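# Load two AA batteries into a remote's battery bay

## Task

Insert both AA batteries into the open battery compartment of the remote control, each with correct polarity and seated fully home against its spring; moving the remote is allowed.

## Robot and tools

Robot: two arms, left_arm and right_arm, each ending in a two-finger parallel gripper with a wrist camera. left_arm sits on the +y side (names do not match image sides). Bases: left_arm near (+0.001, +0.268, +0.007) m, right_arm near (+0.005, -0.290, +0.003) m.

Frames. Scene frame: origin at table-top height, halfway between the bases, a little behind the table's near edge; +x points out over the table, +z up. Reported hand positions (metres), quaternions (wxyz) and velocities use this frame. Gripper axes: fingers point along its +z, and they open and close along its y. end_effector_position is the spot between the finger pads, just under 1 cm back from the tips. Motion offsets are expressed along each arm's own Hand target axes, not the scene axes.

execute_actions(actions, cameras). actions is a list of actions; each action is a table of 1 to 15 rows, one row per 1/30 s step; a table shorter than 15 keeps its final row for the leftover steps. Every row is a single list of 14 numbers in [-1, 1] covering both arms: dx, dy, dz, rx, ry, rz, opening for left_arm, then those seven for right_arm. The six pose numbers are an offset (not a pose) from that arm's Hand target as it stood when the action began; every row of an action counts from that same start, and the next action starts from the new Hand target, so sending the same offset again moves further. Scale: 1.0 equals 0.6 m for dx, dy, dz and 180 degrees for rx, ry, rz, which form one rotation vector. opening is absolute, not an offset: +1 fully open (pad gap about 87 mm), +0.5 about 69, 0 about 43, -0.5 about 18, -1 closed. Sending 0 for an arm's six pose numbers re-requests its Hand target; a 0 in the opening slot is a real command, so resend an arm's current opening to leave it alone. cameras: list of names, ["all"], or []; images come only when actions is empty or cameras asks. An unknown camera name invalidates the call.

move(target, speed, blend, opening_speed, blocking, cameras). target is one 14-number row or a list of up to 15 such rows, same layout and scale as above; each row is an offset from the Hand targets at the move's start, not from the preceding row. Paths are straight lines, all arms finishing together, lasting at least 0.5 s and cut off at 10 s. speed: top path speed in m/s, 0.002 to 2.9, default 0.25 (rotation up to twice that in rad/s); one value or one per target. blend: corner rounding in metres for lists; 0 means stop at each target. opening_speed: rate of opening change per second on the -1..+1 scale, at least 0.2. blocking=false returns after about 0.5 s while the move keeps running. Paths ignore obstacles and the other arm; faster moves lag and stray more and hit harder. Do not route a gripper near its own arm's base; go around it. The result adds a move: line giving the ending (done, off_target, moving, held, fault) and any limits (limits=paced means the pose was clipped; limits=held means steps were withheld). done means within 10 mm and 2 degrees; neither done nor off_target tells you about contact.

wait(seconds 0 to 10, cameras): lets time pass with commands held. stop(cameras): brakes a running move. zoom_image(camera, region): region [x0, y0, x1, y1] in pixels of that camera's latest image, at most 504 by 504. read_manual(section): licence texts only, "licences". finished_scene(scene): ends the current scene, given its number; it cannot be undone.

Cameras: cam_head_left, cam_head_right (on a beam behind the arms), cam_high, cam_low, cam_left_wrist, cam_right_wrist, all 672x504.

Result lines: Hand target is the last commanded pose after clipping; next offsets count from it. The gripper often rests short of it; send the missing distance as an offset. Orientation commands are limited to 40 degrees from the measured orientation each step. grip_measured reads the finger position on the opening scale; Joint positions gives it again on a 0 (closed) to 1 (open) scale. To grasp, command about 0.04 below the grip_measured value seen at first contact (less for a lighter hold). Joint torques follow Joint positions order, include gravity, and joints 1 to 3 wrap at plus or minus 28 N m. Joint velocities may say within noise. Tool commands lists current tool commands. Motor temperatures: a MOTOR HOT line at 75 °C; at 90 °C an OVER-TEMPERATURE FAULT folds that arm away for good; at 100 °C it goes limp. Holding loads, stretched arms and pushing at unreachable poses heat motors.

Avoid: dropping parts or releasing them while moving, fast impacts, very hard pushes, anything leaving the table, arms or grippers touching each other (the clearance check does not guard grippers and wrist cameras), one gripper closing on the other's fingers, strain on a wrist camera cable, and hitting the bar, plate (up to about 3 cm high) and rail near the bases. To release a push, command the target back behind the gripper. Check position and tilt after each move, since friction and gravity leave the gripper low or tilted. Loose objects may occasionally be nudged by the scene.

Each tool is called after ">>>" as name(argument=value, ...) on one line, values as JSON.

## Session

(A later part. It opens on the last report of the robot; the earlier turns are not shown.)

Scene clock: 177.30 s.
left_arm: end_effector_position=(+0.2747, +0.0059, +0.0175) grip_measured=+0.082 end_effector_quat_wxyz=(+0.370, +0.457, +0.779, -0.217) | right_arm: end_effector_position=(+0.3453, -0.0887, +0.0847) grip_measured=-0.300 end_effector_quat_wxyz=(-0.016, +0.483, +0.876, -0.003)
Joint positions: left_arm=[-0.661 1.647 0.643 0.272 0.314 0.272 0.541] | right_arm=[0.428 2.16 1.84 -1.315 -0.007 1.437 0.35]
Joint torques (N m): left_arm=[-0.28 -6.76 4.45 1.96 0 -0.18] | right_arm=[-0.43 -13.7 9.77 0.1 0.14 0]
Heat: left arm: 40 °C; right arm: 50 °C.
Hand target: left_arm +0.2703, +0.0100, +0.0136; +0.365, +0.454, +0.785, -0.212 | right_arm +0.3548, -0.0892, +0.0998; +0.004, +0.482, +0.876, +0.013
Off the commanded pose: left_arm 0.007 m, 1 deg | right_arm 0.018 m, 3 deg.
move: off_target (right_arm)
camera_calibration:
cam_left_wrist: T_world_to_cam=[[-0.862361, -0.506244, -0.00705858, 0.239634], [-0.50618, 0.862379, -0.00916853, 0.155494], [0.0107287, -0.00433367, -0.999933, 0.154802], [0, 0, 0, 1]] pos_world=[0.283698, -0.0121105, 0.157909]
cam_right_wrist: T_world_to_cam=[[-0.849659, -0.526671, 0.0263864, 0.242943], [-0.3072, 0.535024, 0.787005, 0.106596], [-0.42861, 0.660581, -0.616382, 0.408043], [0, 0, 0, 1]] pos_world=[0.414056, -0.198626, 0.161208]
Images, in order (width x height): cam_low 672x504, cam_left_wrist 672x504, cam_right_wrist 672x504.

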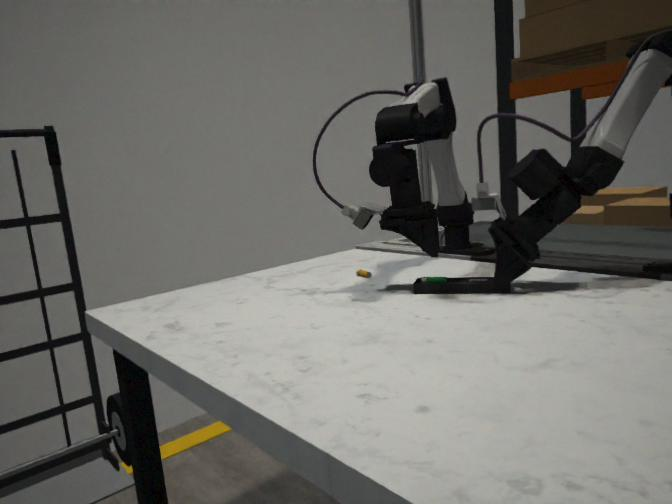

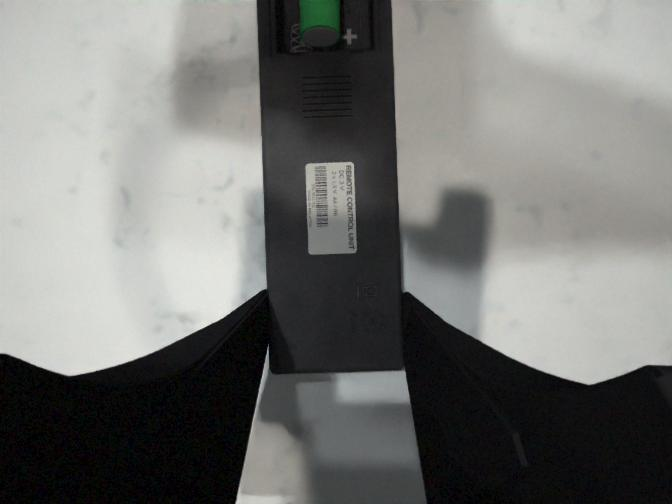

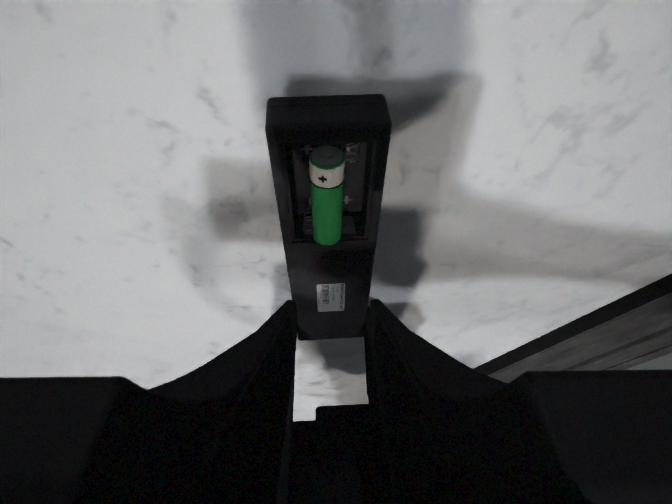

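>>> move(target=[0,0,0,0,0,0,0.02,-0.02,-0.002,0.067,0,0,0,-0.3], speed=0.08, cameras=["cam_right_wrist","cam_low"])

>>> zoom_image(camera="cam_low", region=[390, 235, 520, 305])

Scene clock: 180.53 s.
left_arm: end_effector_position=(+0.2747, +0.0059, +0.0175) grip_measured=+0.082 end_effector_quat_wxyz=(+0.370, +0.457, +0.779, -0.217) | right_arm: end_effector_position=(+0.3588, -0.0962, +0.0631) grip_measured=-0.300 end_effector_quat_wxyz=(-0.002, +0.483, +0.876, +0.014)
Joint positions: left_arm=[-0.661 1.647 0.643 0.272 0.314 0.272 0.541] | right_arm=[0.397 2.16 1.755 -1.187 -0.006 1.406 0.35]
Joint torques (N m): left_arm=[-0.27 -6.76 4.46 1.96 0 -0.18] | right_arm=[-0.42 -11.85 5.6 0.36 0.15 -0.01]
Heat: left arm: 40 °C; right arm: 50 °C.
Hand target: left_arm +0.2703, +0.0100, +0.0136; +0.365, +0.454, +0.785, -0.212 | right_arm +0.3611, -0.0992, +0.0596; +0.004, +0.482, +0.876, +0.013
Off the commanded pose: left_arm 0.007 m, 1 deg | right_arm 0.005 m, 1 deg.
move: done
camera_calibration:
cam_right_wrist: T_world_to_cam=[[-0.850359, -0.525907, -0.0176676, 0.254171], [-0.338454, 0.520934, 0.783631, 0.14199], [-0.402913, 0.672347, -0.620976, 0.397691], [0, 0, 0, 1]] pos_world=[0.424429, -0.207683, 0.140179]
Images, in order (width x height): cam_low 672x504, cam_right_wrist 672x504.

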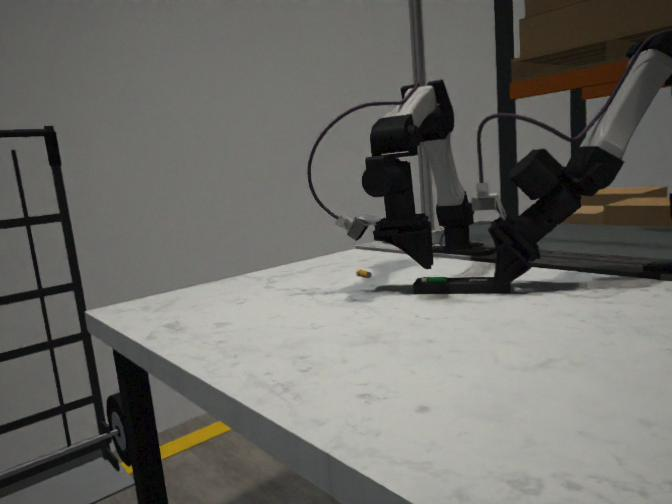

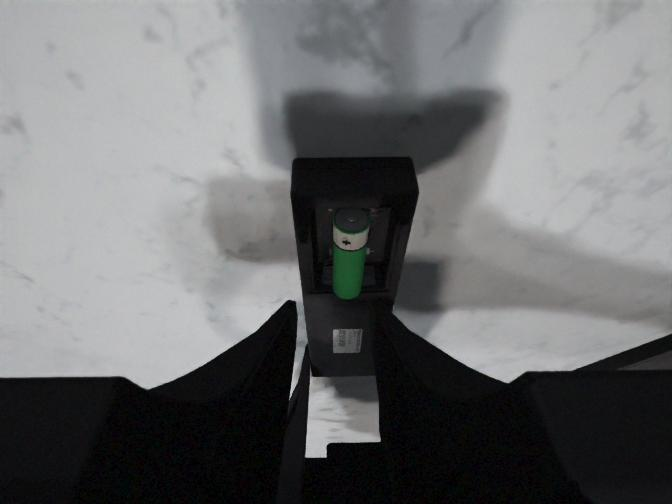

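Scaled by 3.877 from the camera's 672x504 image, which has a finer 960x720 frame.

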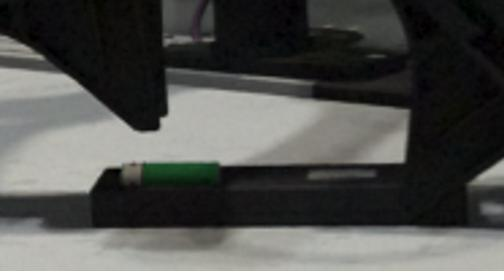

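>>> move(target=[[0,0,0,0,0,0,0.02,-0.003,-0.01,0.0335,0,0,0,-0.3],[0,0,0,0,0,0,0.02,-0.003,-0.01,0.0335,0,0,0,-0.68]], speed=0.04, opening_speed=0.3, cameras=["cam_right_wrist","cam_low"])

>>> zoom_image(camera="cam_low", region=[390, 235, 520, 305])

Scene clock: 184.53 s.
left_arm: end_effector_position=(+0.2747, +0.0059, +0.0175) grip_measured=+0.082 end_effector_quat_wxyz=(+0.370, +0.457, +0.779, -0.217) | right_arm: end_effector_position=(+0.3544, -0.0999, +0.0404) grip_measured=-0.680 end_effector_quat_wxyz=(-0.004, +0.482, +0.876, +0.012)
Joint positions: left_arm=[-0.661 1.647 0.643 0.272 0.314 0.272 0.541] | right_arm=[0.392 2.16 1.664 -1.102 -0.006 1.399 0.16]
Joint torques (N m): left_arm=[-0.28 -6.78 4.46 1.95 0 -0.18] | right_arm=[-0.39 -12.37 5.39 0.35 0.12 -0.02]
Heat: left arm: 41 °C; right arm: 50 °C.
Hand target: left_arm +0.2703, +0.0100, +0.0136; +0.365, +0.454, +0.785, -0.212 | right_arm +0.3573, -0.1036, +0.0393; +0.004, +0.482, +0.876, +0.013
Off the commanded pose: left_arm 0.007 m, 1 deg | right_arm 0.005 m, 1 deg.
move: done
camera_calibration:
cam_right_wrist: T_world_to_cam=[[-0.849188, -0.52796, -0.0117659, 0.247154], [-0.335329, 0.521874, 0.784348, 0.159143], [-0.407964, 0.670004, -0.62021, 0.385834], [0, 0, 0, 1]] pos_world=[0.420652, -0.211075, 0.117383]
Images, in order (width x height): cam_low 672x504, cam_right_wrist 672x504.

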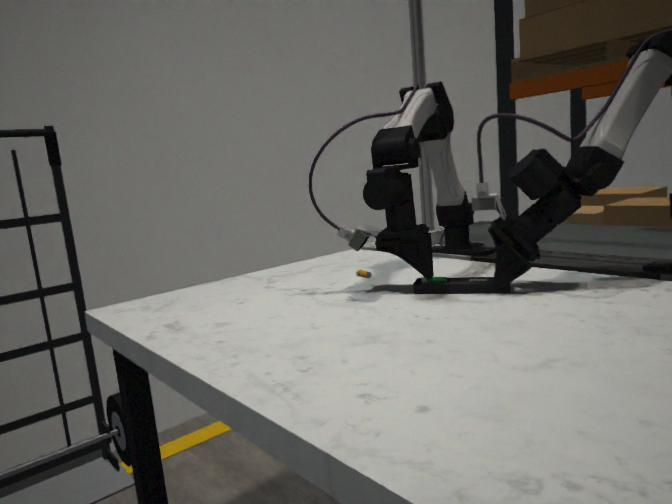

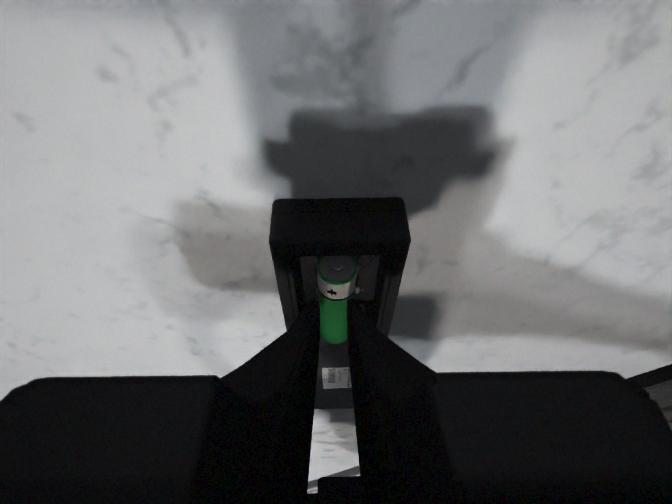

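Scaled by 3.877 from the camera's 672x504 image, which has a finer 960x720 frame.

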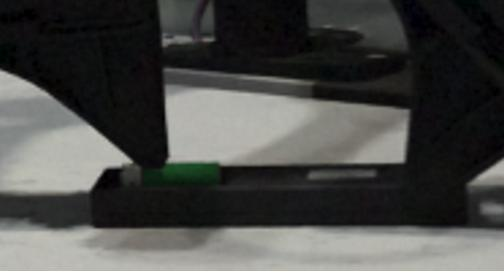

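>>> move(target=[[0,0,0,0,0,0,0.02,0,0,0,0,0,0,-0.35],[0,0,0,0,0,0,0.02,-0.0035,0.001,-0.03,0,0,0,-0.35],[0,0,0,0,0,0,0.02,-0.0035,0.001,0.0115,0,0,0,-0.35],[0,0,0,0,0,0,0.02,-0.0035,0.001,0.0115,0,0,0,-0.68]], speed=0.05, opening_speed=0.4, cameras=["cam_right_wrist","cam_low"])

>>> zoom_image(camera="cam_low", region=[390, 235, 520, 305])

Scene clock: 189.53 s.
left_arm: end_effector_position=(+0.2748, +0.0059, +0.0175) grip_measured=+0.082 end_effector_quat_wxyz=(+0.370, +0.457, +0.779, -0.217) | right_arm: end_effector_position=(+0.3568, -0.1007, +0.0375) grip_measured=-0.680 end_effector_quat_wxyz=(-0.001, +0.481, +0.876, +0.016)
Joint positions: left_arm=[-0.661 1.647 0.643 0.272 0.314 0.271 0.541] | right_arm=[0.388 2.16 1.653 -1.08 -0.006 1.394 0.16]
Joint torques (N m): left_arm=[-0.28 -6.78 4.45 1.95 0 -0.17] | right_arm=[-0.49 -11.21 5.39 0.38 0.13 -0.01]
Heat: left arm: 41 °C; right arm: 50 °C.
Hand target: left_arm +0.2703, +0.0100, +0.0135; +0.365, +0.454, +0.785, -0.211 | right_arm +0.3591, -0.1048, +0.0324; +0.004, +0.482, +0.876, +0.013
Off the commanded pose: left_arm 0.007 m, 1 deg | right_arm 0.007 m, 1 deg.
move: done
camera_calibration:
cam_right_wrist: T_world_to_cam=[[-0.848501, -0.528724, -0.0222918, 0.248935], [-0.34355, 0.518314, 0.78315, 0.1652], [-0.402516, 0.672162, -0.621434, 0.383955], [0, 0, 0, 1]] pos_world=[0.422524, -0.212088, 0.114776]
Images, in order (width x height): cam_low 672x504, cam_right_wrist 672x504.

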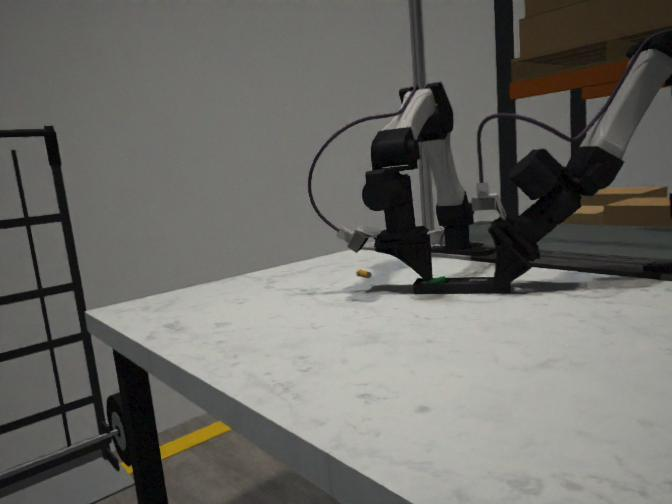

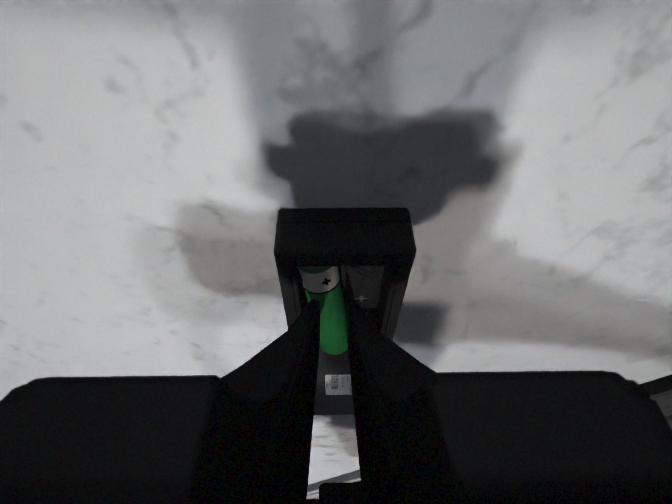

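Scaled by 3.877 from the camera's 672x504 image, which has a finer 960x720 frame.

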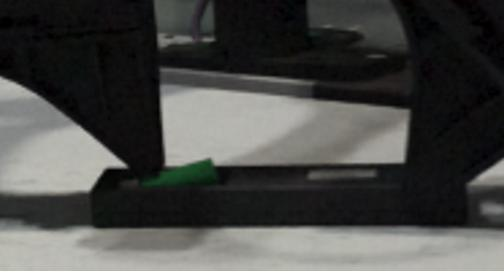

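>>> move(target=[[0,0,0,0,0,0,0.02,0,0,0,0,0,0,-0.3],[0,0,0,0,0,0,0.02,0,0,-0.08,0,0,0,-0.3],[0,0,0,0,0,0,0.02,0.035,0.004,-0.08,0,0,0,-1],[0,0,0,0,0,0,0.02,0.035,0.004,-0.04,0,0,0,-1]], speed=0.08, opening_speed=1, cameras=["cam_right_wrist","cam_left_wrist","cam_low"])

>>> zoom_image(camera="cam_low", region=[390, 235, 520, 305])

>>> zoom_image(camera="cam_left_wrist", region=[240, 0, 420, 100])

>>> zoom_image(camera="cam_right_wrist", region=[230, 130, 430, 380])

Scene clock: 196.03 s.
left_arm: end_effector_position=(+0.2748, +0.0059, +0.0175) grip_measured=+0.082 end_effector_quat_wxyz=(+0.370, +0.457, +0.779, -0.217) | right_arm: end_effector_position=(+0.3470, -0.0870, +0.0523) grip_measured=-1.000 end_effector_quat_wxyz=(-0.008, +0.480, +0.877, +0.006)
Joint positions: left_arm=[-0.661 1.647 0.643 0.272 0.314 0.271 0.541] | right_arm=[0.43 2.16 1.712 -1.164 -0.006 1.432 0]
Joint torques (N m): left_arm=[-0.28 -6.78 4.45 1.95 0 -0.17] | right_arm=[0.13 -13.74 5.34 0.31 0.13 0.13]
Heat: left arm: 41 °C; right arm: 50 °C.
Hand target: left_arm +0.2703, +0.0100, +0.0135; +0.365, +0.454, +0.785, -0.211 | right_arm +0.3494, -0.0863, +0.0566; +0.004, +0.482, +0.876, +0.013
Off the commanded pose: left_arm 0.007 m, 1 deg | right_arm 0.005 m, 2 deg.
move: done; target 3's new opening was sent with right_arm's hand 0.022 m and 4 deg from that target
camera_calibration:
cam_left_wrist: T_world_to_cam=[[-0.862092, -0.506703, -0.0070156, 0.239597], [-0.50664, 0.86211, -0.00903606, 0.155514], [0.0106268, -0.00423553, -0.999935, 0.154833], [0, 0, 0, 1]] pos_world=[0.283698, -0.0120099, 0.157909]
cam_right_wrist: T_world_to_cam=[[-0.846682, -0.532091, 0.00298802, 0.245865], [-0.32784, 0.526078, 0.784706, 0.138299], [-0.419106, 0.663417, -0.619861, 0.384852], [0, 0, 0, 1]] pos_world=[0.414803, -0.197251, 0.129296]
Images, in order (width x height): cam_low 672x504, cam_left_wrist 672x504, cam_right_wrist 672x504.

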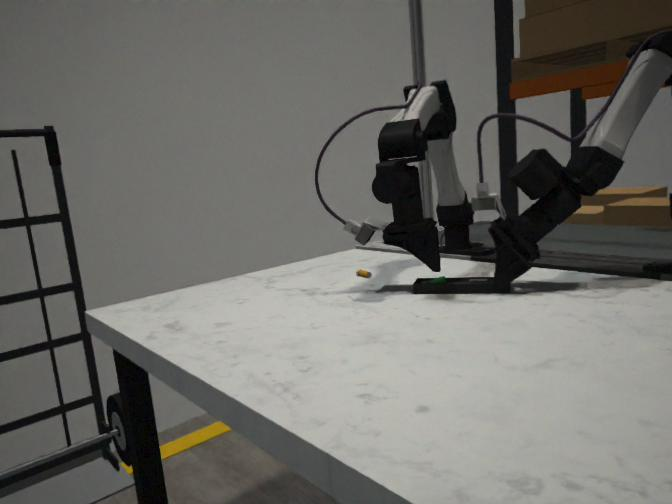

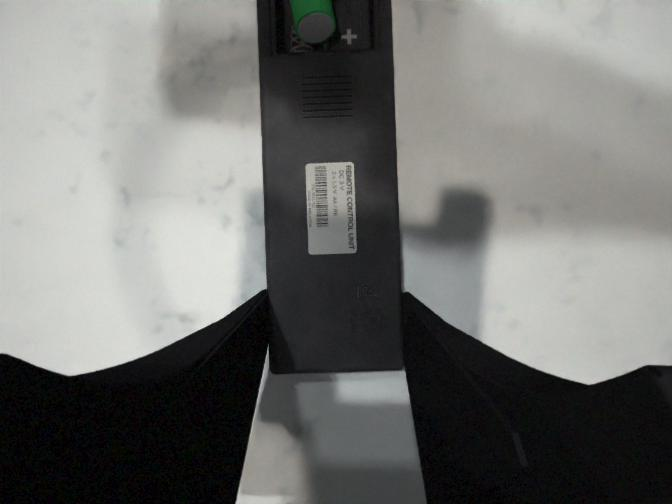

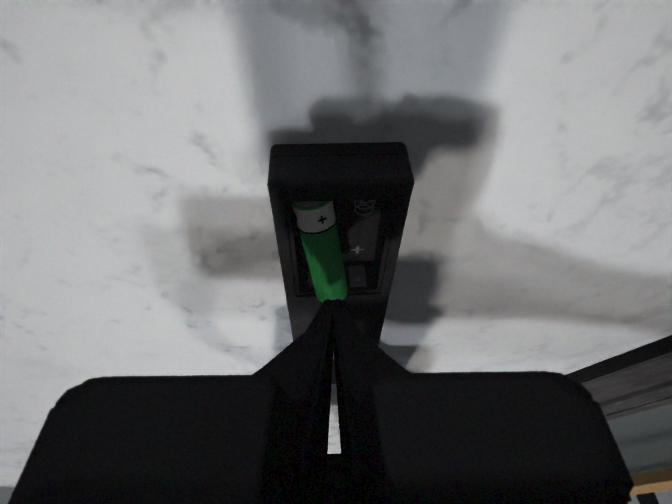

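Scaled by 3.877 from the camera's 672x504 image, which has a finer 960x720 frame.

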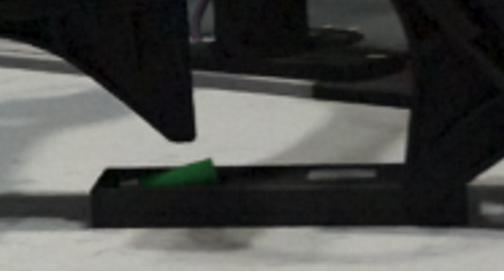

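Scaled by 2.800 from the camera's 672x504 image, which has a finer 960x720 frame.

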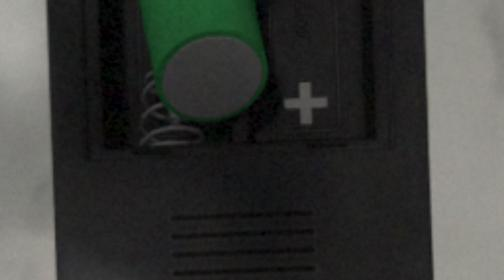

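Scaled by 2.016 from the camera's 672x504 image, which has a finer 960x720 frame.

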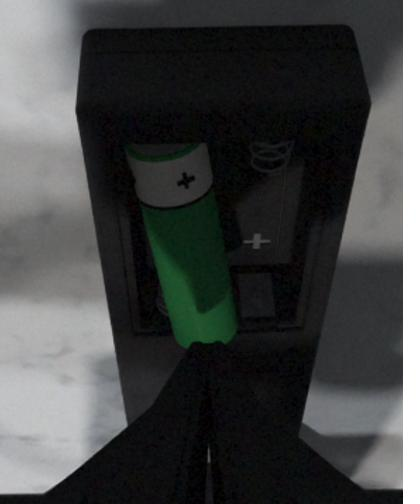

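>>> move(target=[[0,0,0,0,0,0,0.02,-0.009,0.011,-0.04,0,0,-0.067,-0.25],[0,0,0,0,0,0,0.02,-0.009,0.011,0.015,0,0,-0.067,-0.25]], speed=0.06, opening_speed=1, cameras=["cam_right_wrist","cam_low"])

>>> zoom_image(camera="cam_low", region=[390, 235, 520, 305])

>>> zoom_image(camera="cam_right_wrist", region=[230, 130, 430, 380])

Scene clock: 201.83 s.
left_arm: end_effector_position=(+0.2748, +0.0059, +0.0175) grip_measured=+0.082 end_effector_quat_wxyz=(+0.370, +0.457, +0.779, -0.217) | right_arm: end_effector_position=(+0.3560, -0.0850, +0.0533) grip_measured=-0.250 end_effector_quat_wxyz=(+0.001, +0.389, +0.921, +0.016)
Joint positions: left_arm=[-0.661 1.647 0.643 0.272 0.314 0.271 0.541] | right_arm=[0.43 2.204 1.786 -1.169 -0.006 1.23 0.375]
Joint torques (N m): left_arm=[-0.28 -6.78 4.46 1.96 0 -0.18] | right_arm=[-0.34 -11.6 5.63 0.38 0.12 -0.03]
Heat: left arm: 41 °C; right arm: 50 °C.
Hand target: left_arm +0.2703, +0.0100, +0.0135; +0.365, +0.454, +0.785, -0.211 | right_arm +0.3581, -0.0872, +0.0477; +0.006, +0.387, +0.922, +0.012
Off the commanded pose: left_arm 0.007 m, 1 deg | right_arm 0.006 m, 1 deg.
move: done
camera_calibration:
cam_right_wrist: T_world_to_cam=[[-0.722854, -0.690559, -0.0247045, 0.198494], [-0.446996, 0.440039, 0.778819, 0.174879], [-0.52695, 0.574016, -0.626762, 0.419113], [0, 0, 0, 1]] pos_world=[0.442504, -0.180459, 0.131389]
Images, in order (width x height): cam_low 672x504, cam_right_wrist 672x504.

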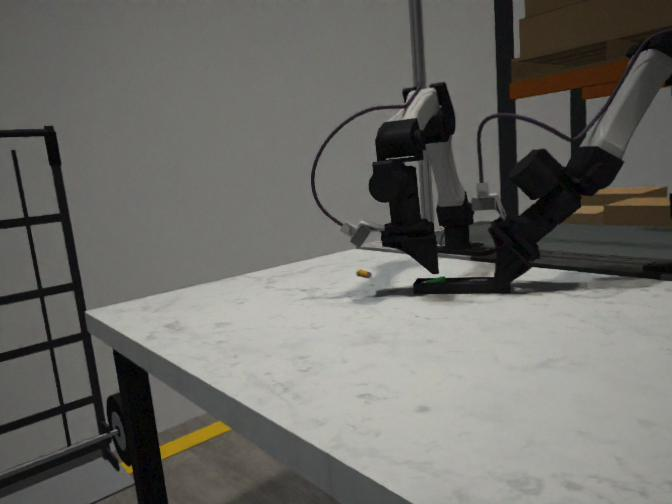

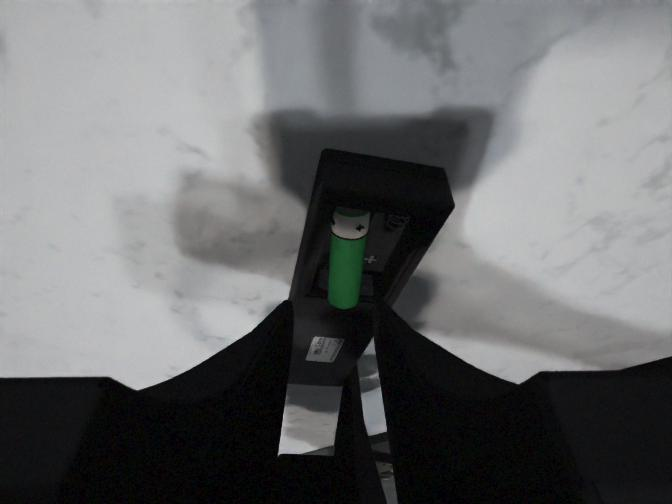

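Scaled by 3.877 from the camera's 672x504 image, which has a finer 960x720 frame.

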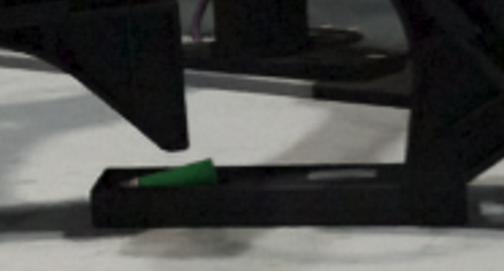

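Scaled by 2.016 from the camera's 672x504 image, which has a finer 960x720 frame.

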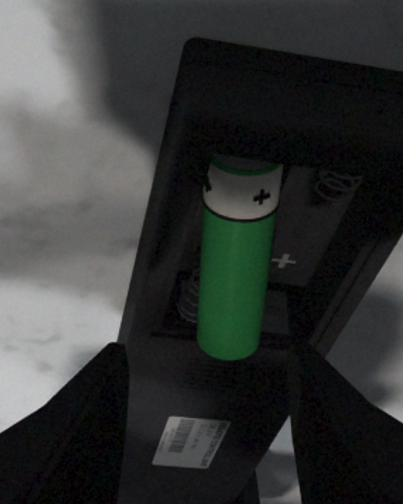

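>>> move(target=[[0,0,0,0,0,0,0.02,0,-0.0095,0.024,0,0,0,-0.25],[0,0,0,0,0,0,0.02,0,-0.0095,0.024,0,0,0,-0.68]], speed=0.04, opening_speed=0.4, cameras=["cam_right_wrist","cam_low"])

>>> zoom_image(camera="cam_low", region=[390, 235, 520, 305])

Scene clock: 205.17 s.
left_arm: end_effector_position=(+0.2748, +0.0059, +0.0175) grip_measured=+0.082 end_effector_quat_wxyz=(+0.370, +0.457, +0.779, -0.217) | right_arm: end_effector_position=(+0.3514, -0.0875, +0.0355) grip_measured=-0.676 end_effector_quat_wxyz=(-0.002, +0.387, +0.922, +0.013)
Joint positions: left_arm=[-0.661 1.647 0.643 0.272 0.314 0.271 0.541] | right_arm=[0.428 2.204 1.714 -1.105 -0.006 1.225 0.162]
Joint torques (N m): left_arm=[-0.29 -6.78 4.46 1.95 0 -0.17] | right_arm=[-0.47 -12.27 5.45 0.38 0.15 0]
Heat: left arm: 41 °C; right arm: 50 °C.
Hand target: left_arm +0.2703, +0.0100, +0.0135; +0.365, +0.454, +0.785, -0.211 | right_arm +0.3544, -0.0910, +0.0331; +0.006, +0.387, +0.922, +0.012
Off the commanded pose: left_arm 0.007 m, 1 deg | right_arm 0.005 m, 1 deg.
move: done
camera_calibration:
cam_right_wrist: T_world_to_cam=[[-0.720303, -0.693446, -0.0172062, 0.191666], [-0.443112, 0.440907, 0.780546, 0.186378], [-0.53368, 0.569855, -0.624861, 0.408842], [0, 0, 0, 1]] pos_world=[0.438835, -0.182246, 0.113291]
Images, in order (width x height): cam_low 672x504, cam_right_wrist 672x504.

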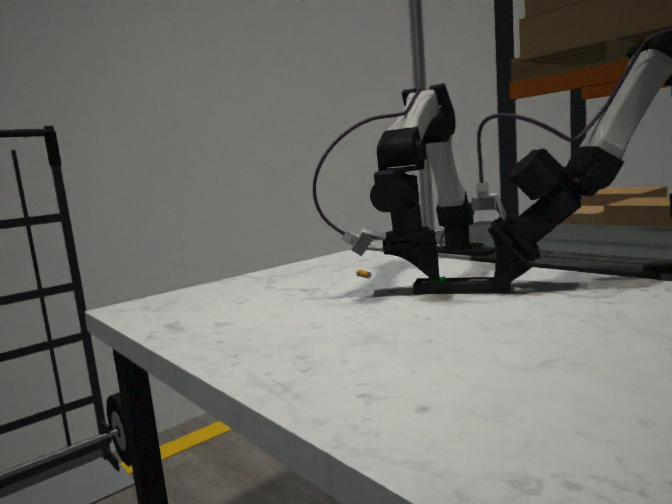

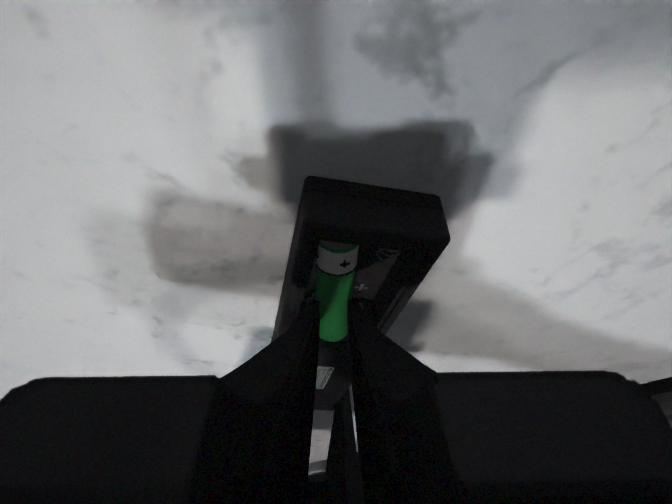

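Scaled by 3.877 from the camera's 672x504 image, which has a finer 960x720 frame.

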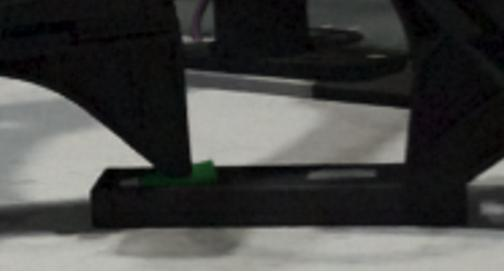

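>>> move(target=[[0,0,0,0,0,0,0.02,0,0,0,0,0,0,-0.4],[0,0,0,0,0,0,0.02,0,-0.002,0.009,0,0,0,-0.4],[0,0,0,0,0,0,0.02,0,-0.002,0.009,0,0,0,-0.72]], speed=0.03, opening_speed=0.4, cameras=["cam_low"])

Scene clock: 208.50 s.
left_arm: end_effector_position=(+0.2750, +0.0060, +0.0176) grip_measured=+0.082 end_effector_quat_wxyz=(+0.370, +0.456, +0.780, -0.217) | right_arm: end_effector_position=(+0.3518, -0.0872, +0.0320) grip_measured=-0.615 end_effector_quat_wxyz=(-0.001, +0.387, +0.922, +0.016)
Joint positions: left_arm=[-0.661 1.647 0.643 0.272 0.312 0.27 0.541] | right_arm=[0.427 2.204 1.699 -1.085 -0.009 1.222 0.192]
Joint torques (N m): left_arm=[-0.28 -6.76 4.45 1.95 0.01 -0.16] | right_arm=[-0.47 -12.22 4.9 0.37 0.17 0]
Heat: left arm: 41 °C; right arm: 50 °C.
Hand target: left_arm +0.2703, +0.0100, +0.0136; +0.365, +0.454, +0.785, -0.212 | right_arm +0.3535, -0.0916, +0.0277; +0.006, +0.387, +0.922, +0.012
Off the commanded pose: left_arm 0.007 m, 1 deg | right_arm 0.006 m, 1 deg.
move: done
Images, in order (width x height): cam_low 672x504.

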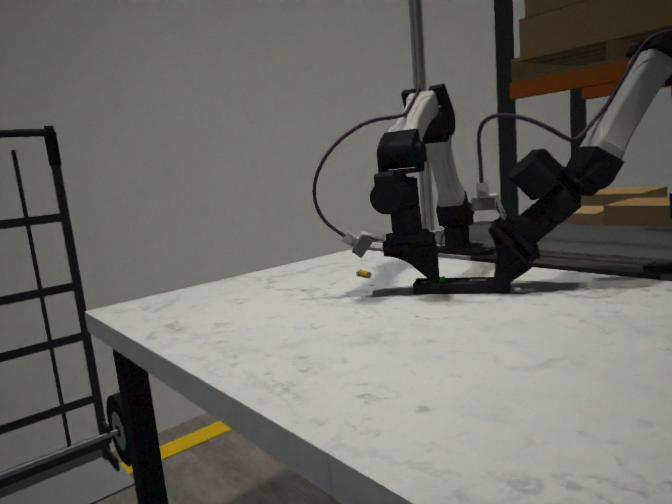

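>>> move(target=[0,0,0,0,0,0,0.02,-0.005,0,-0.085,0,0,0,-0.72], speed=0.08, cameras=["cam_right_wrist","cam_low","cam_left_wrist"])

>>> zoom_image(camera="cam_low", region=[390, 235, 520, 305])

>>> zoom_image(camera="cam_right_wrist", region=[230, 130, 430, 380])

Scene clock: 212.57 s.
left_arm: end_effector_position=(+0.2750, +0.0060, +0.0176) grip_measured=+0.082 end_effector_quat_wxyz=(+0.370, +0.456, +0.780, -0.217) | right_arm: end_effector_position=(+0.3427, -0.0946, +0.0573) grip_measured=-0.621 end_effector_quat_wxyz=(-0.021, +0.387, +0.922, -0.008)
Joint positions: left_arm=[-0.661 1.647 0.643 0.272 0.312 0.27 0.541] | right_arm=[0.422 2.204 1.797 -1.246 -0.006 1.219 0.189]
Joint torques (N m): left_arm=[-0.28 -6.78 4.45 1.95 0.02 -0.16] | right_arm=[-0.5 -15.73 9.73 0.09 0.15 -0.03]
Heat: left arm: 41 °C; right arm: 50 °C.
Hand target: left_arm +0.2703, +0.0100, +0.0136; +0.365, +0.454, +0.785, -0.212 | right_arm +0.3546, -0.0947, +0.0786; +0.006, +0.387, +0.922, +0.012
Off the commanded pose: left_arm 0.007 m, 1 deg | right_arm 0.024 m, 4 deg.
move: off_target (right_arm)
camera_calibration:
cam_left_wrist: T_world_to_cam=[[-0.86102, -0.508522, -0.00705679, 0.239589], [-0.508456, 0.861037, -0.00932721, 0.15613], [0.0108192, -0.00444284, -0.999932, 0.154873], [0, 0, 0, 1]] pos_world=[0.284001, -0.0119095, 0.158009]
cam_right_wrist: T_world_to_cam=[[-0.719503, -0.693514, 0.0367943, 0.177447], [-0.401836, 0.458935, 0.792406, 0.15557], [-0.566431, 0.555353, -0.608884, 0.430788], [0, 0, 0, 1]] pos_world=[0.434199, -0.187574, 0.132496]
Images, in order (width x height): cam_low 672x504, cam_left_wrist 672x504, cam_right_wrist 672x504.

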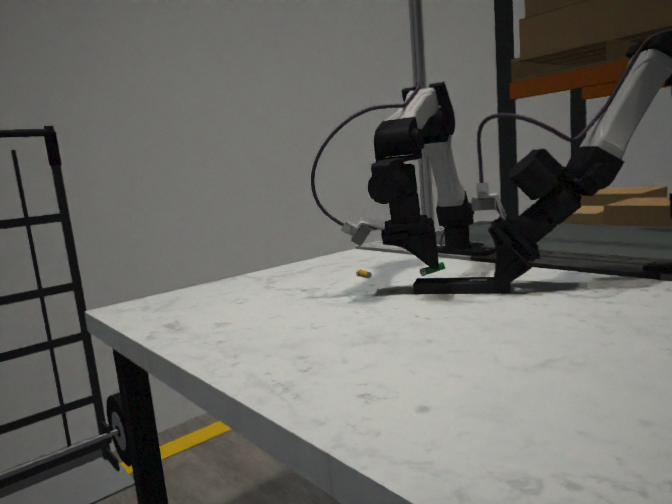

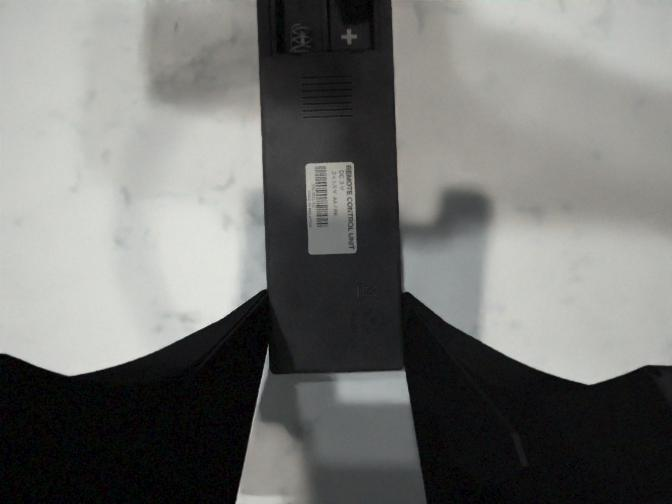

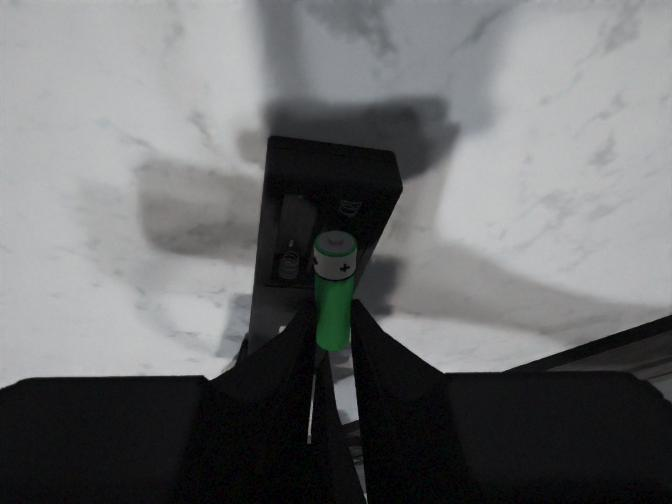

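Scaled by 3.877 from the camera's 672x504 image, which has a finer 960x720 frame.

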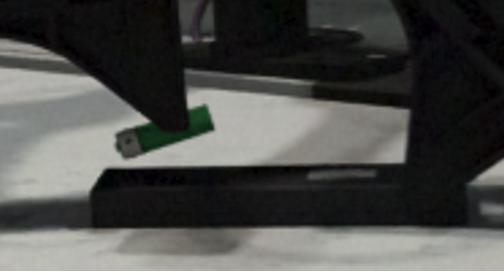

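Scaled by 2.016 from the camera's 672x504 image, which has a finer 960x720 frame.

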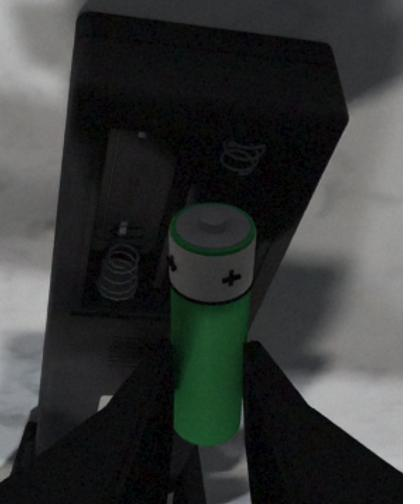

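>>> move(target=[[0,0,0,0,0,0,0.02,0,0,-0.05,0,0,0,-0.72],[0,0,0,0,0,0,0.02,-0.032,-0.182,-0.019,0.0137,-0.11,0.08,-0.72]], speed=0.15, blend=0.01, cameras=["cam_right_wrist","cam_low"])

>>> zoom_image(camera="cam_low", region=[390, 225, 520, 295])

Scene clock: 217.13 s.
left_arm: end_effector_position=(+0.2750, +0.0060, +0.0176) grip_measured=+0.082 end_effector_quat_wxyz=(+0.370, +0.456, +0.780, -0.217) | right_arm: end_effector_position=(+0.2867, -0.1844, +0.0819) grip_measured=-0.621 end_effector_quat_wxyz=(+0.136, +0.491, +0.856, -0.083)
Joint positions: left_arm=[-0.661 1.647 0.643 0.272 0.312 0.27 0.541] | right_arm=[0.422 1.743 1.287 -1.129 0.334 1.46 0.189]
Joint torques (N m): left_arm=[-0.28 -6.78 4.46 1.95 0.02 -0.16] | right_arm=[0.13 -10.61 5.39 0.37 0.34 0.16]
Heat: left arm: 41 °C; right arm: 50 °C.
Hand target: left_arm +0.2703, +0.0100, +0.0136; +0.365, +0.454, +0.785, -0.212 | right_arm +0.2899, -0.1850, +0.0871; +0.154, +0.496, +0.852, -0.073
Off the commanded pose: left_arm 0.007 m, 1 deg | right_arm 0.006 m, 2 deg.
move: done
camera_calibration:
cam_right_wrist: T_world_to_cam=[[-0.869051, -0.494622, 0.00998602, 0.155736], [-0.413932, 0.738036, 0.532882, 0.23094], [-0.270945, 0.458968, -0.846131, 0.38092], [0, 0, 0, 1]] pos_world=[0.334144, -0.268241, 0.197689]
Images, in order (width x height): cam_low 672x504, cam_right_wrist 672x504.

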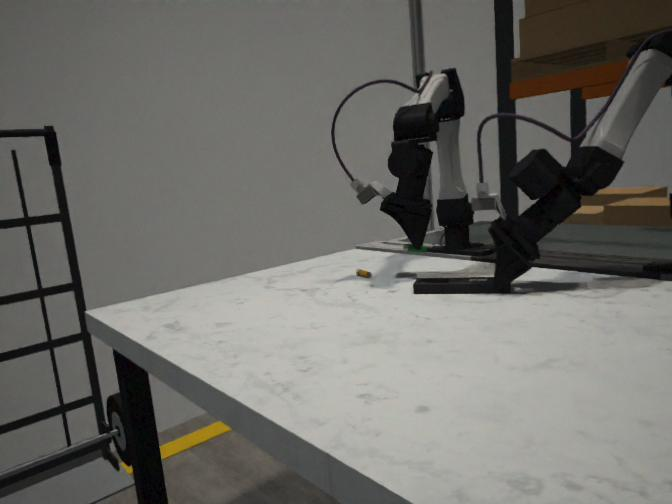

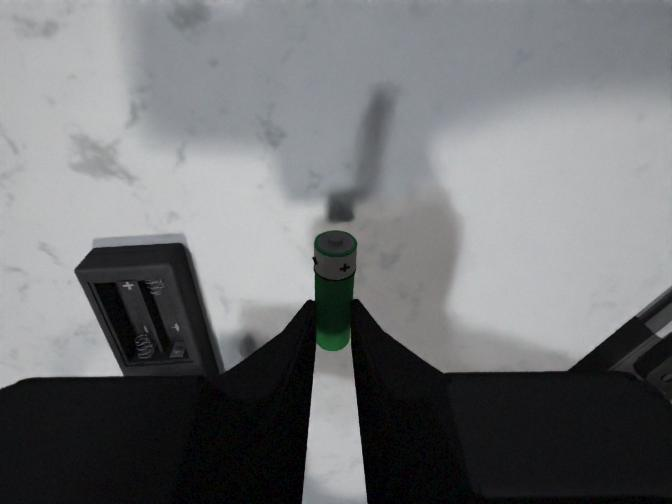

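Scaled by 3.877 from the camera's 672x504 image, which has a finer 960x720 frame.

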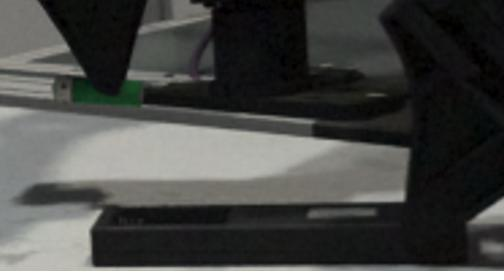

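>>> move(target=[0,0,0,0,0,0,0.02,0.0397,0,0.1097,0,0,0,-0.72], speed=0.06, cameras=["cam_right_wrist","cam_low"])

>>> zoom_image(camera="cam_low", region=[390, 235, 520, 305])

Scene clock: 220.23 s.
left_arm: end_effector_position=(+0.2750, +0.0060, +0.0176) grip_measured=+0.082 end_effector_quat_wxyz=(+0.370, +0.456, +0.780, -0.217) | right_arm: end_effector_position=(+0.2871, -0.1836, +0.0215) grip_measured=-0.621 end_effector_quat_wxyz=(+0.144, +0.493, +0.855, -0.074)
Joint positions: left_arm=[-0.661 1.647 0.643 0.272 0.312 0.27 0.541] | right_arm=[0.422 1.793 1.094 -0.864 0.335 1.461 0.189]
Joint torques (N m): left_arm=[-0.28 -6.78 4.46 1.95 0.02 -0.16] | right_arm=[0.17 -7.06 5.14 0.53 0.32 0.15]
Heat: left arm: 41 °C; right arm: 50 °C.
Hand target: left_arm +0.2703, +0.0100, +0.0136; +0.365, +0.454, +0.785, -0.212 | right_arm +0.2912, -0.1838, +0.0171; +0.154, +0.496, +0.852, -0.074
Off the commanded pose: left_arm 0.007 m, 1 deg | right_arm 0.006 m, 1 deg.
move: done
camera_calibration:
cam_right_wrist: T_world_to_cam=[[-0.869362, -0.494029, -0.0120259, 0.157759], [-0.424632, 0.734352, 0.529543, 0.265179], [-0.252778, 0.465471, -0.848198, 0.32563], [0, 0, 0, 1]] pos_world=[0.332066, -0.268368, 0.137672]
Images, in order (width x height): cam_low 672x504, cam_right_wrist 672x504.

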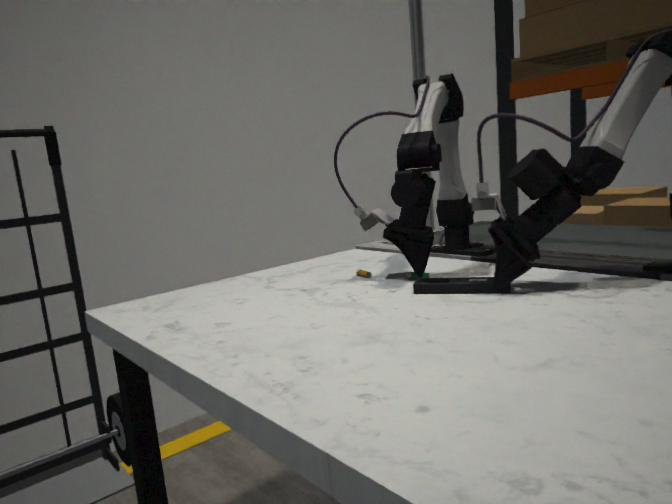

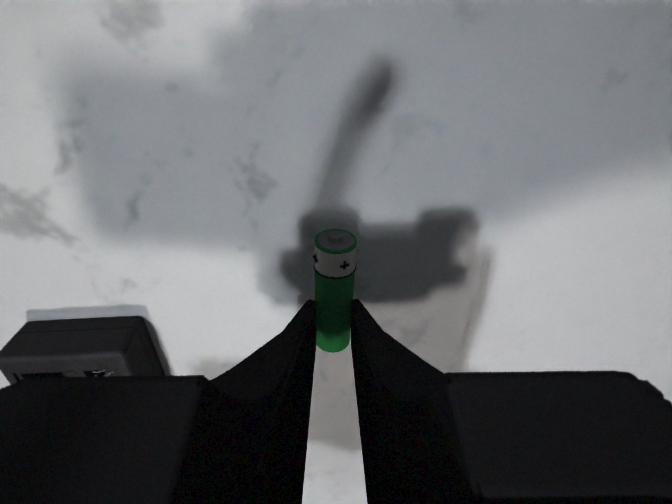

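Scaled by 3.877 from the camera's 672x504 image, which has a finer 960x720 frame.

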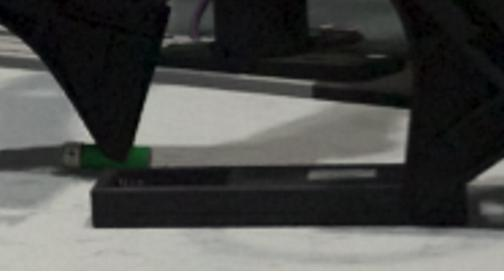

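>>> move(target=[[0,0,0,0,0,0,0.02,0.0017,0,0.0045,0,0,0,-0.72],[0,0,0,0,0,0,0.02,0.0017,0,0.0045,0,0,0,-0.25],[0,0,0,0,0,0,0.02,-0.0283,0,-0.0783,0,0,0,-0.25],[0,0,0,0,0,0,0.02,-0.033,0,-0.0466,0,0.19,0,-0.25]], speed=0.06, opening_speed=0.4, cameras=["cam_right_wrist","cam_low"])

>>> zoom_image(camera="cam_low", region=[390, 235, 520, 305])

Scene clock: 230.77 s.
left_arm: end_effector_position=(+0.2750, +0.0060, +0.0176) grip_measured=+0.082 end_effector_quat_wxyz=(+0.370, +0.456, +0.780, -0.217) | right_arm: end_effector_position=(+0.2861, -0.1950, +0.0446) grip_measured=-0.250 end_effector_quat_wxyz=(-0.105, +0.497, +0.859, +0.061)
Joint positions: left_arm=[-0.661 1.647 0.643 0.272 0.312 0.27 0.541] | right_arm=[0.088 1.911 1.269 -1.066 -0.193 1.128 0.375]
Joint torques (N m): left_arm=[-0.27 -6.78 4.46 1.95 0.02 -0.16] | right_arm=[-0.46 -8.13 9.21 -0.09 -0.31 -0.02]
Heat: left arm: 41 °C; right arm: 49 °C.
Hand target: left_arm +0.2703, +0.0100, +0.0136; +0.365, +0.454, +0.785, -0.212 | right_arm +0.2951, -0.1922, +0.0502; -0.103, +0.495, +0.859, +0.075
Off the commanded pose: left_arm 0.007 m, 1 deg | right_arm 0.011 m, 2 deg.
move: off_target (right_arm)
camera_calibration:
cam_right_wrist: T_world_to_cam=[[-0.86987, -0.493231, 0.00704623, 0.15093], [-0.207016, 0.377988, 0.902369, 0.112562], [-0.447739, 0.783485, -0.430907, 0.449408], [0, 0, 0, 1]] pos_world=[0.355809, -0.320208, 0.0910169]
Images, in order (width x height): cam_low 672x504, cam_right_wrist 672x504.

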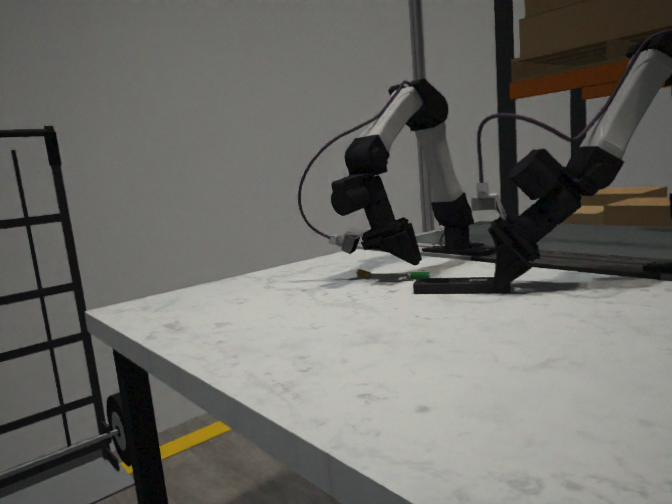

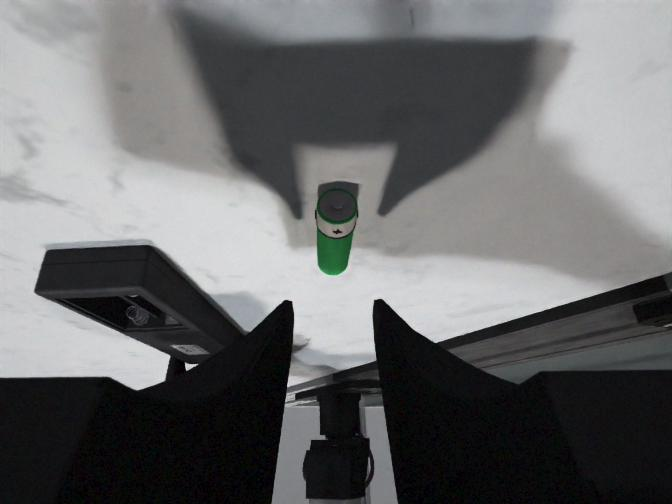

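Scaled by 3.877 from the camera's 672x504 image, which has a finer 960x720 frame.

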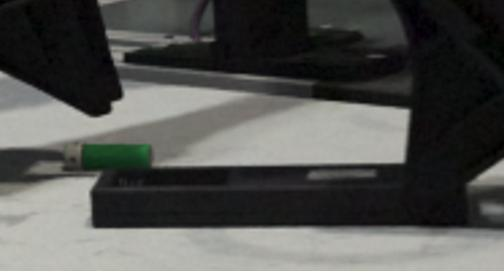

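>>> move(target=[0,0,0,0,0,0,0.02,-0.0215,0,0.032,0,0,0,-0.25], speed=0.06, cameras=["cam_right_wrist","cam_low"])

>>> zoom_image(camera="cam_low", region=[390, 235, 520, 305])

Scene clock: 238.33 s.
left_arm: end_effector_position=(+0.2750, +0.0060, +0.0176) grip_measured=+0.082 end_effector_quat_wxyz=(+0.370, +0.456, +0.780, -0.217) | right_arm: end_effector_position=(+0.2954, -0.2005, +0.0292) grip_measured=-0.250 end_effector_quat_wxyz=(-0.103, +0.496, +0.860, +0.064)
Joint positions: left_arm=[-0.661 1.647 0.643 0.272 0.312 0.27 0.541] | right_arm=[0.066 1.959 1.269 -1.015 -0.194 1.106 0.375]
Joint torques (N m): left_arm=[-0.29 -6.76 4.45 1.95 0.02 -0.16] | right_arm=[-0.5 -8.54 6.27 0.12 -0.25 -0.04]
Heat: left arm: 41 °C; right arm: 48 °C.
Hand target: left_arm +0.2703, +0.0100, +0.0136; +0.365, +0.454, +0.785, -0.212 | right_arm +0.2995, -0.1986, +0.0283; -0.103, +0.495, +0.859, +0.075
Off the commanded pose: left_arm 0.007 m, 1 deg | right_arm 0.005 m, 1 deg.
move: done
camera_calibration:
cam_right_wrist: T_world_to_cam=[[-0.869882, -0.493259, -0.00131402, 0.156575], [-0.21366, 0.374394, 0.902318, 0.131718], [-0.444584, 0.785191, -0.431069, 0.450636], [0, 0, 0, 1]] pos_world=[0.36469, -0.325918, 0.0756093]
Images, in order (width x height): cam_low 672x504, cam_right_wrist 672x504.

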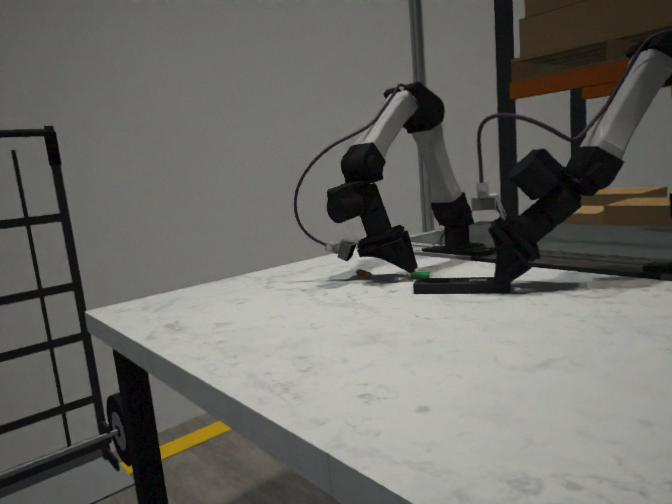

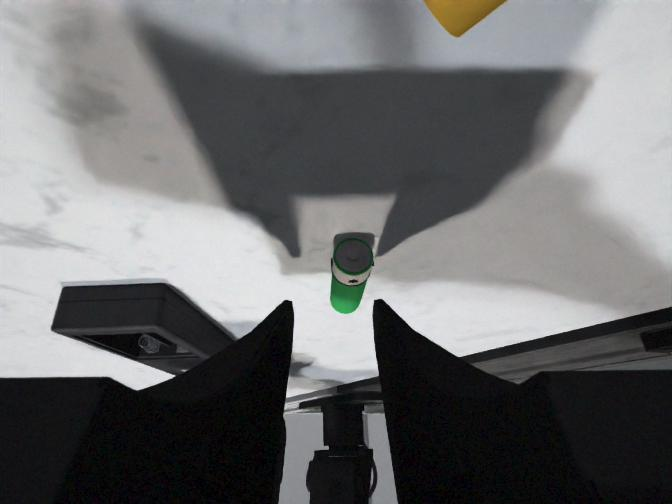

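Scaled by 3.877 from the camera's 672x504 image, which has a finer 960x720 frame.

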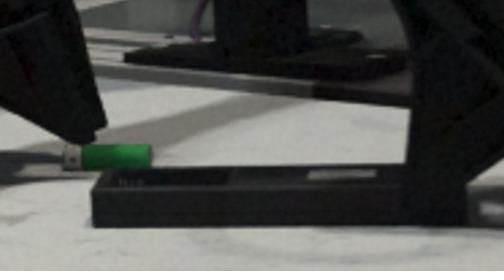

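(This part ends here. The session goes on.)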